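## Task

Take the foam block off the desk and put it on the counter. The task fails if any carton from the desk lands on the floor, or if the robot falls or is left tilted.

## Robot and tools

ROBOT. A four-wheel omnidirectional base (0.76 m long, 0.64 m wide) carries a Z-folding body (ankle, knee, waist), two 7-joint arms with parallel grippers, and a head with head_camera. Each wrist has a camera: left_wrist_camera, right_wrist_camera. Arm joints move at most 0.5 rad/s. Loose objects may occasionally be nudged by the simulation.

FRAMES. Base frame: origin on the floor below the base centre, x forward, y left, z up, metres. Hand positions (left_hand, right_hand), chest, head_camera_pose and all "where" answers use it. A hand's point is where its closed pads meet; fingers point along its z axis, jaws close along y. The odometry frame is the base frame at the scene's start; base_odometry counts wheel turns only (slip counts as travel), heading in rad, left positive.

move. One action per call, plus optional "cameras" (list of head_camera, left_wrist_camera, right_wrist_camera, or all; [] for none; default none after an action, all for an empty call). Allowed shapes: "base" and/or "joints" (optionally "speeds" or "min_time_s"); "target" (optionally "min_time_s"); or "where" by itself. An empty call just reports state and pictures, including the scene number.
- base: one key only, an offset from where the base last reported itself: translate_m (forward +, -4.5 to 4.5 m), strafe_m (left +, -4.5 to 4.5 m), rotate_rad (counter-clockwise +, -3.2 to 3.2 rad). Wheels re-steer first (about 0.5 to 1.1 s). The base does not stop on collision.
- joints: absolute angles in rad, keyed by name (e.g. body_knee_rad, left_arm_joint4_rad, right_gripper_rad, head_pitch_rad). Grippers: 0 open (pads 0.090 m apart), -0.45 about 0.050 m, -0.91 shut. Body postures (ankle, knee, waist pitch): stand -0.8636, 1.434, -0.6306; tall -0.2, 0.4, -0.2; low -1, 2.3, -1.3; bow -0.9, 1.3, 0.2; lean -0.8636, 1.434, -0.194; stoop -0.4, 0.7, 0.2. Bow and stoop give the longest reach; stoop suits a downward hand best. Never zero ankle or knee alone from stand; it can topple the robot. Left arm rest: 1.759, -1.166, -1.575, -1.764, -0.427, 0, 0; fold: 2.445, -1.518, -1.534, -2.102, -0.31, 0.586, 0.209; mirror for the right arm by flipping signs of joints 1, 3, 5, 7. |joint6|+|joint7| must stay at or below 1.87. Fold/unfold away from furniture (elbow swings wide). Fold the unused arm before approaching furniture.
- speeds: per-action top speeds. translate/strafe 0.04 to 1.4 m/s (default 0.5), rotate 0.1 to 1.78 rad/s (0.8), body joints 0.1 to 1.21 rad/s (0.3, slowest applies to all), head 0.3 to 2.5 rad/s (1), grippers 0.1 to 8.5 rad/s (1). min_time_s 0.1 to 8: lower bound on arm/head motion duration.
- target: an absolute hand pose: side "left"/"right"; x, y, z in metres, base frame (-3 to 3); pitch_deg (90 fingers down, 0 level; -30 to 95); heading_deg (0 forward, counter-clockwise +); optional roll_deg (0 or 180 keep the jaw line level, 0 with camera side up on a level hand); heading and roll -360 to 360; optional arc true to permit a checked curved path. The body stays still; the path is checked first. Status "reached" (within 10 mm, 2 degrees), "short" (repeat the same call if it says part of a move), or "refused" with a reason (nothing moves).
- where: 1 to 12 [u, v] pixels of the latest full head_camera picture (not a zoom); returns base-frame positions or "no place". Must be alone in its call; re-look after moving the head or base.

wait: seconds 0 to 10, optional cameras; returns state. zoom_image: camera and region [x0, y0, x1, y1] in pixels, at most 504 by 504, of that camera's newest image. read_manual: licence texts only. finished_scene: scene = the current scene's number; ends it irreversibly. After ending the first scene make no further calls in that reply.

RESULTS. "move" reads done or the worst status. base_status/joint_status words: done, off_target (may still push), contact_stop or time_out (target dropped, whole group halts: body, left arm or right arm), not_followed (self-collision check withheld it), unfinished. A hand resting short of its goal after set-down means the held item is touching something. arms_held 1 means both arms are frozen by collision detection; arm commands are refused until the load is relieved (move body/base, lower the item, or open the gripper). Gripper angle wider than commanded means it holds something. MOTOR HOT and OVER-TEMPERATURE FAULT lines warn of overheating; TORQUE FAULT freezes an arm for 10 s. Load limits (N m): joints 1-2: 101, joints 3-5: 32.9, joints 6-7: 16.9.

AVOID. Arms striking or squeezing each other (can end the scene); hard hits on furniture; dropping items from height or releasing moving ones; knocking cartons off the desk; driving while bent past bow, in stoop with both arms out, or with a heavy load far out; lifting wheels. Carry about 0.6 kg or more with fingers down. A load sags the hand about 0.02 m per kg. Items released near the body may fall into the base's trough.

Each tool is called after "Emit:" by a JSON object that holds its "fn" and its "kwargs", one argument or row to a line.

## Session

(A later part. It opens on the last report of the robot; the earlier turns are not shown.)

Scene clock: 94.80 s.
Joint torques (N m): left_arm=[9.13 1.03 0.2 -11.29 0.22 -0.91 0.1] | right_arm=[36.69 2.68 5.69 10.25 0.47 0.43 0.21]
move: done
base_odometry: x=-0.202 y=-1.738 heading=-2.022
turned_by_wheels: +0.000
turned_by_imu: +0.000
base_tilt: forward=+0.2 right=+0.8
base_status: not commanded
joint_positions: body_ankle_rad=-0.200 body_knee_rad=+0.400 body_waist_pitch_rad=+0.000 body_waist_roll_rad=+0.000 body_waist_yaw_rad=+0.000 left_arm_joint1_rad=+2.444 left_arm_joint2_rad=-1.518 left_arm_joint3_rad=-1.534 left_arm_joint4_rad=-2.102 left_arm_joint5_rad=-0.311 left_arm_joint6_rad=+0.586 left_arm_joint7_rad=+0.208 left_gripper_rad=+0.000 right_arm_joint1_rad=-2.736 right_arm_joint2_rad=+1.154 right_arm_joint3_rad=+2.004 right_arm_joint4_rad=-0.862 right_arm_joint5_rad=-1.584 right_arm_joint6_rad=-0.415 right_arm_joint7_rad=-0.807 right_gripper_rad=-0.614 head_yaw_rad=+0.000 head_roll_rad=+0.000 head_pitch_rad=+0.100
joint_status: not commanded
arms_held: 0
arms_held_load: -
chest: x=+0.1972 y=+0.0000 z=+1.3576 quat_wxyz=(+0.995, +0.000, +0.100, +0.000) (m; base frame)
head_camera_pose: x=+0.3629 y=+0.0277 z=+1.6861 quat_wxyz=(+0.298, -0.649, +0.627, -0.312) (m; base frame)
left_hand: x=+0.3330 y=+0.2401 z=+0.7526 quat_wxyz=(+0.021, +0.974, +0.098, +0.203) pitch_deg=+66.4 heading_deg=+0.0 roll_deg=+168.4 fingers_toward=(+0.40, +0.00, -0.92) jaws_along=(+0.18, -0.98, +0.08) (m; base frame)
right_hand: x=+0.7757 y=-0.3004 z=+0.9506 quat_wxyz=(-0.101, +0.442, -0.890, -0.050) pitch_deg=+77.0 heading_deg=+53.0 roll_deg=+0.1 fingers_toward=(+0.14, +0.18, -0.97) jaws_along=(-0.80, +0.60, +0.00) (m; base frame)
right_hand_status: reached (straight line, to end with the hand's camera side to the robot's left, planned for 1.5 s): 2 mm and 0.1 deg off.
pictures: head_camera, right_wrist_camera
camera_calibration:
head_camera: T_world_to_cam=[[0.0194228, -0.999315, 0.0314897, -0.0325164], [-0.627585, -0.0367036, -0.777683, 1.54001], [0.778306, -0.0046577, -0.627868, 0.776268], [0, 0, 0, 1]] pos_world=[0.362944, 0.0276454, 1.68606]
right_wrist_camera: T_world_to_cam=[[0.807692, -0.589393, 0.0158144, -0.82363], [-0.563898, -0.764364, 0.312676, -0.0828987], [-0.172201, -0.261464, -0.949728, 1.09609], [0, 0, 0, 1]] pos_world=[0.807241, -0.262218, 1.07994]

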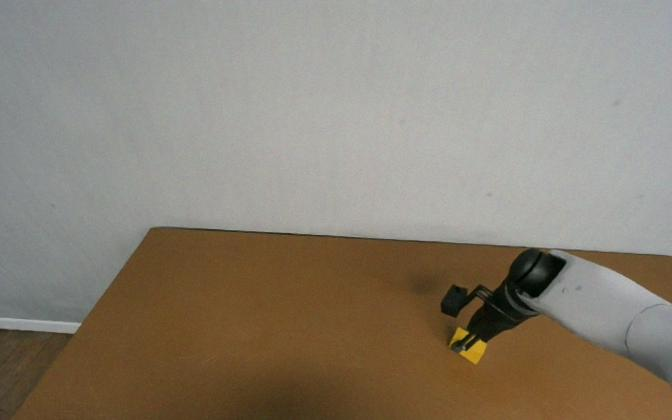

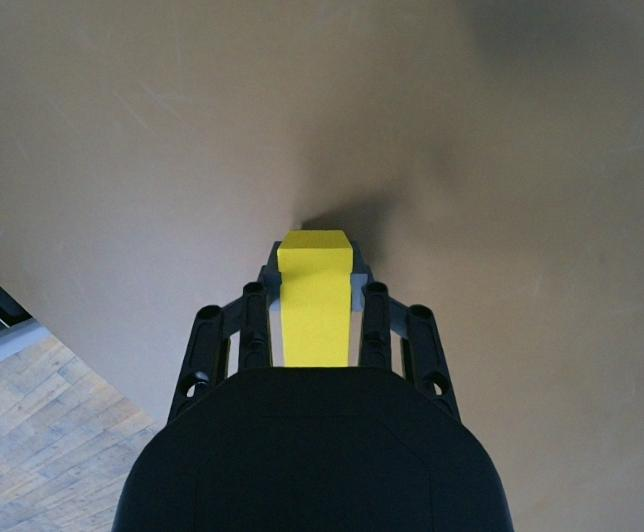

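Emit:
{"fn": "move", "kwargs": {
  "target": {"side":"right","x":0.776,"y":-0.299,"z":0.943,"pitch_deg":77,"heading_deg":53},
  "min_time_s": 0.8,
  "cameras": ["right_wrist_camera"]
}}

Scene clock: 96.77 s.
Joint torques (N m): left_arm=[8.99 0.99 0.09 -11.35 0.39 -0.95 0.08] | right_arm=[37.17 2.21 5.52 10.11 0.62 0.43 0.3]
move: done
base_odometry: x=-0.202 y=-1.738 heading=-2.022
turned_by_wheels: +0.000
turned_by_imu: +0.000
base_tilt: forward=+0.3 right=+0.8
base_status: not commanded
joint_positions: body_ankle_rad=-0.200 body_knee_rad=+0.400 body_waist_pitch_rad=+0.000 body_waist_roll_rad=+0.000 body_waist_yaw_rad=+0.000 left_arm_joint1_rad=+2.444 left_arm_joint2_rad=-1.518 left_arm_joint3_rad=-1.534 left_arm_joint4_rad=-2.102 left_arm_joint5_rad=-0.311 left_arm_joint6_rad=+0.586 left_arm_joint7_rad=+0.208 left_gripper_rad=+0.000 right_arm_joint1_rad=-2.755 right_arm_joint2_rad=+1.157 right_arm_joint3_rad=+2.007 right_arm_joint4_rad=-0.849 right_arm_joint5_rad=-1.582 right_arm_joint6_rad=-0.409 right_arm_joint7_rad=-0.802 right_gripper_rad=-0.614 head_yaw_rad=+0.000 head_roll_rad=+0.000 head_pitch_rad=+0.100
joint_status: not commanded
arms_held: 0
arms_held_load: -
chest: x=+0.1972 y=+0.0000 z=+1.3576 quat_wxyz=(+0.995, +0.000, +0.100, +0.000) (m; base frame)
head_camera_pose: x=+0.3629 y=+0.0277 z=+1.6861 quat_wxyz=(+0.298, -0.649, +0.627, -0.312) (m; base frame)
left_hand: x=+0.3330 y=+0.2401 z=+0.7526 quat_wxyz=(+0.021, +0.974, +0.098, +0.203) pitch_deg=+66.4 heading_deg=+0.0 roll_deg=+168.4 fingers_toward=(+0.40, +0.00, -0.92) jaws_along=(+0.18, -0.98, +0.08) (m; base frame)
right_hand: x=+0.7757 y=-0.3004 z=+0.9436 quat_wxyz=(-0.101, +0.442, -0.890, -0.050) pitch_deg=+77.0 heading_deg=+53.0 roll_deg=+0.1 fingers_toward=(+0.14, +0.18, -0.97) jaws_along=(-0.80, +0.60, +0.00) (m; base frame)
right_hand_status: reached (straight line, to end with the hand's camera side to the robot's left, planned for 0.8 s): 2 mm and 0.1 deg off.
pictures: right_wrist_camera
camera_calibration:
right_wrist_camera: T_world_to_cam=[[0.807692, -0.589393, 0.0158144, -0.823439], [-0.563898, -0.764364, 0.312676, -0.0807664], [-0.172201, -0.261464, -0.949728, 1.08943], [0, 0, 0, 1]] pos_world=[0.807141, -0.262218, 1.07294]

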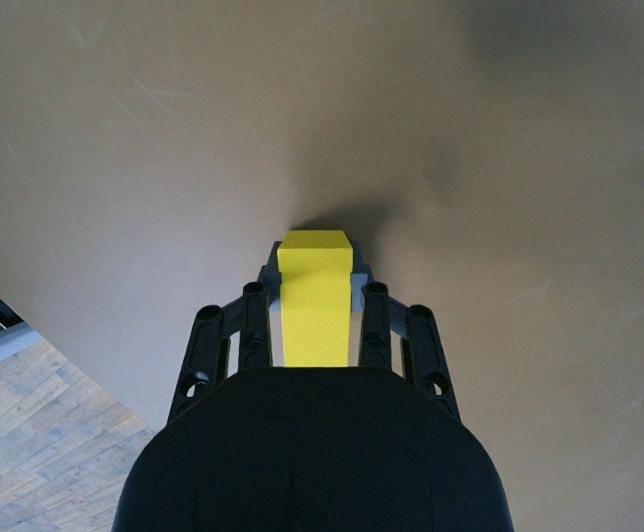

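Emit:
{"fn": "move", "kwargs": {
  "target": {"side":"right","x":0.776,"y":-0.299,"z":0.936,"pitch_deg":77,"heading_deg":53},
  "min_time_s": 0.8,
  "cameras": ["right_wrist_camera"]
}}

Scene clock: 98.97 s.
Joint torques (N m): left_arm=[9.14 0.55 0.21 -11.38 0.4 -0.95 0.12] | right_arm=[33.66 3.73 5.22 9.62 0.64 0.91 1]
move: done
base_odometry: x=-0.202 y=-1.738 heading=-2.022
turned_by_wheels: +0.000
turned_by_imu: +0.000
base_tilt: forward=+0.2 right=+0.8
base_status: not commanded
joint_positions: body_ankle_rad=-0.200 body_knee_rad=+0.400 body_waist_pitch_rad=+0.000 body_waist_roll_rad=+0.000 body_waist_yaw_rad=+0.000 left_arm_joint1_rad=+2.444 left_arm_joint2_rad=-1.518 left_arm_joint3_rad=-1.534 left_arm_joint4_rad=-2.102 left_arm_joint5_rad=-0.311 left_arm_joint6_rad=+0.586 left_arm_joint7_rad=+0.208 left_gripper_rad=+0.000 right_arm_joint1_rad=-2.767 right_arm_joint2_rad=+1.159 right_arm_joint3_rad=+2.011 right_arm_joint4_rad=-0.834 right_arm_joint5_rad=-1.580 right_arm_joint6_rad=-0.403 right_arm_joint7_rad=-0.801 right_gripper_rad=-0.614 head_yaw_rad=+0.000 head_roll_rad=+0.000 head_pitch_rad=+0.100
joint_status: not commanded
arms_held: 0
arms_held_load: -
chest: x=+0.1972 y=+0.0000 z=+1.3576 quat_wxyz=(+0.995, +0.000, +0.100, +0.000) (m; base frame)
head_camera_pose: x=+0.3629 y=+0.0277 z=+1.6861 quat_wxyz=(+0.298, -0.649, +0.627, -0.312) (m; base frame)
left_hand: x=+0.3330 y=+0.2401 z=+0.7526 quat_wxyz=(+0.021, +0.974, +0.098, +0.203) pitch_deg=+66.4 heading_deg=+0.0 roll_deg=+168.4 fingers_toward=(+0.40, +0.00, -0.92) jaws_along=(+0.18, -0.98, +0.08) (m; base frame)
right_hand: x=+0.7786 y=-0.3009 z=+0.9415 quat_wxyz=(-0.104, +0.441, -0.890, -0.050) pitch_deg=+76.8 heading_deg=+51.9 roll_deg=-0.9 fingers_toward=(+0.14, +0.18, -0.97) jaws_along=(-0.80, +0.61, +0.00) (m; base frame)
right_hand_status: reached (straight line, to end with the hand's camera side to the robot's left, planned for 0.8 s): 6 mm and 0.4 deg off.
pictures: right_wrist_camera
camera_calibration:
right_wrist_camera: T_world_to_cam=[[0.80623, -0.591275, 0.019657, -0.829014], [-0.567511, -0.763587, 0.308003, -0.071364], [-0.167105, -0.259477, -0.951182, 1.08578], [0, 0, 0, 1]] pos_world=[0.809316, -0.262933, 1.07105]

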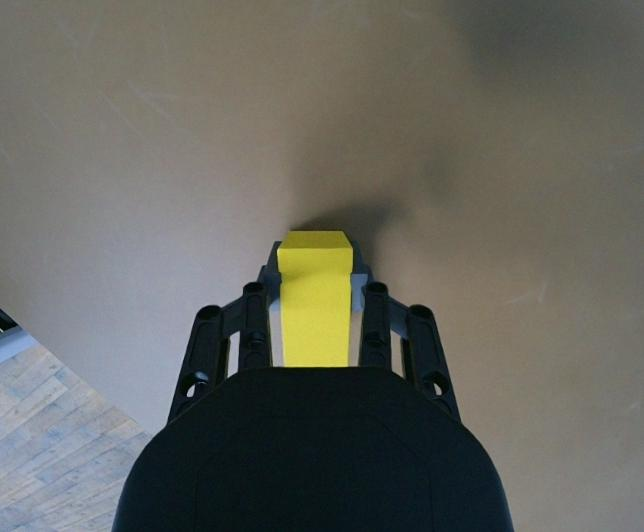

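Resting. Release, lift, verify.

Emit:
{"fn": "move", "kwargs": {
  "joints": {"right_gripper_rad":-0.35},
  "speeds": {"right_gripper_rad":0.5}
}}

Emit:
{"fn": "move", "kwargs": {
  "target": {"side":"right","x":0.776,"y":-0.299,"z":1.1,"pitch_deg":77,"heading_deg":53},
  "cameras": ["right_wrist_camera"]
}}

Scene clock: 103.03 s.
Joint torques (N m): left_arm=[9.25 0.31 0.26 -11.36 0.34 -0.95 0.12] | right_arm=[37.03 2.71 5.21 10.04 0.48 0.38 0.1]
move: done
base_odometry: x=-0.202 y=-1.738 heading=-2.022
turned_by_wheels: +0.000
turned_by_imu: +0.000
base_tilt: forward=+0.2 right=+0.9
base_status: not commanded
joint_positions: body_ankle_rad=-0.200 body_knee_rad=+0.400 body_waist_pitch_rad=+0.000 body_waist_roll_rad=+0.000 body_waist_yaw_rad=+0.000 left_arm_joint1_rad=+2.444 left_arm_joint2_rad=-1.518 left_arm_joint3_rad=-1.534 left_arm_joint4_rad=-2.102 left_arm_joint5_rad=-0.311 left_arm_joint6_rad=+0.586 left_arm_joint7_rad=+0.208 left_gripper_rad=+0.000 right_arm_joint1_rad=-2.776 right_arm_joint2_rad=+1.161 right_arm_joint3_rad=+2.011 right_arm_joint4_rad=-0.834 right_arm_joint5_rad=-1.580 right_arm_joint6_rad=-0.402 right_arm_joint7_rad=-0.798 right_gripper_rad=-0.351 head_yaw_rad=+0.000 head_roll_rad=+0.000 head_pitch_rad=+0.100
joint_status: all done
arms_held: 0
arms_held_load: -
chest: x=+0.1972 y=+0.0000 z=+1.3576 quat_wxyz=(+0.995, +0.000, +0.100, +0.000) (m; base frame)
head_camera_pose: x=+0.3629 y=+0.0277 z=+1.6861 quat_wxyz=(+0.298, -0.649, +0.627, -0.312) (m; base frame)
left_hand: x=+0.3330 y=+0.2401 z=+0.7526 quat_wxyz=(+0.021, +0.974, +0.098, +0.203) pitch_deg=+66.4 heading_deg=+0.0 roll_deg=+168.4 fingers_toward=(+0.40, +0.00, -0.92) jaws_along=(+0.18, -0.98, +0.08) (m; base frame)
right_hand: x=+0.7756 y=-0.3002 z=+0.9364 quat_wxyz=(-0.101, +0.442, -0.890, -0.051) pitch_deg=+77.0 heading_deg=+53.1 roll_deg=+0.2 fingers_toward=(+0.13, +0.18, -0.97) jaws_along=(-0.80, +0.60, +0.00) (m; base frame)
pictures: none

Scene clock: 104.63 s.
Joint torques (N m): left_arm=[9.11 0.92 0.14 -11.28 0.31 -0.9 0.07] | right_arm=[36.8 5.37 5.67 10.78 0.01 -0.09 -0.57]
move: done
base_odometry: x=-0.202 y=-1.738 heading=-2.022
turned_by_wheels: +0.000
turned_by_imu: +0.000
base_tilt: forward=+0.3 right=+0.8
base_status: not commanded
joint_positions: body_ankle_rad=-0.200 body_knee_rad=+0.400 body_waist_pitch_rad=+0.000 body_waist_roll_rad=+0.000 body_waist_yaw_rad=+0.000 left_arm_joint1_rad=+2.444 left_arm_joint2_rad=-1.518 left_arm_joint3_rad=-1.534 left_arm_joint4_rad=-2.102 left_arm_joint5_rad=-0.311 left_arm_joint6_rad=+0.586 left_arm_joint7_rad=+0.208 left_gripper_rad=+0.000 right_arm_joint1_rad=-2.407 right_arm_joint2_rad=+1.143 right_arm_joint3_rad=+1.954 right_arm_joint4_rad=-0.957 right_arm_joint5_rad=-1.647 right_arm_joint6_rad=-0.540 right_arm_joint7_rad=-1.021 right_gripper_rad=-0.350 head_yaw_rad=+0.000 head_roll_rad=+0.000 head_pitch_rad=+0.100
joint_status: not commanded
arms_held: 0
arms_held_load: -
chest: x=+0.1972 y=+0.0000 z=+1.3576 quat_wxyz=(+0.995, +0.000, +0.100, +0.000) (m; base frame)
head_camera_pose: x=+0.3629 y=+0.0277 z=+1.6861 quat_wxyz=(+0.298, -0.649, +0.627, -0.312) (m; base frame)
left_hand: x=+0.3329 y=+0.2401 z=+0.7526 quat_wxyz=(+0.021, +0.974, +0.098, +0.203) pitch_deg=+66.4 heading_deg=+0.0 roll_deg=+168.4 fingers_toward=(+0.40, +0.00, -0.92) jaws_along=(+0.18, -0.98, +0.08) (m; base frame)
right_hand: x=+0.7760 y=-0.2996 z=+1.0992 quat_wxyz=(-0.102, +0.442, -0.890, -0.051) pitch_deg=+76.9 heading_deg=+53.1 roll_deg=+0.2 fingers_toward=(+0.14, +0.18, -0.97) jaws_along=(-0.80, +0.60, +0.00) (m; base frame)
right_hand_status: reached (straight line, to end with the hand's camera side to the robot's left, planned for 1.1 s): 1 mm and 0.1 deg off.
pictures: right_wrist_camera
camera_calibration:
right_wrist_camera: T_world_to_cam=[[0.807838, -0.589203, 0.0153959, -0.825264], [-0.563993, -0.765157, 0.310559, -0.126419], [-0.171202, -0.259564, -0.950429, 1.23804], [0, 0, 0, 1]] pos_world=[0.807336, -0.261627, 1.22864]

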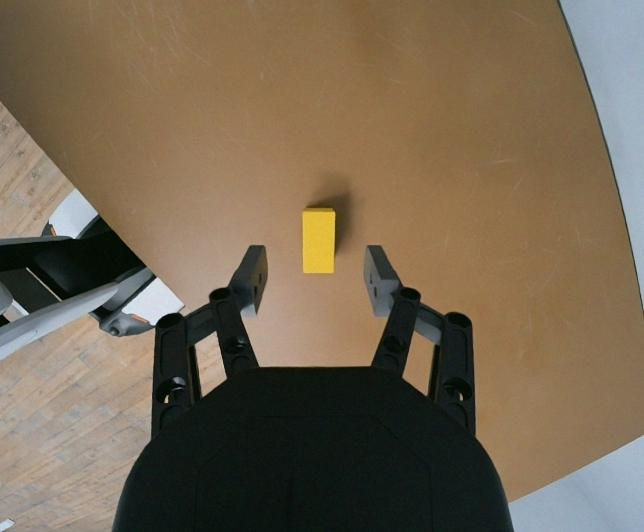

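Emit:
{"fn": "finished_scene", "kwargs": {
  "scene": 2
}}

The scene is finished: the task was done.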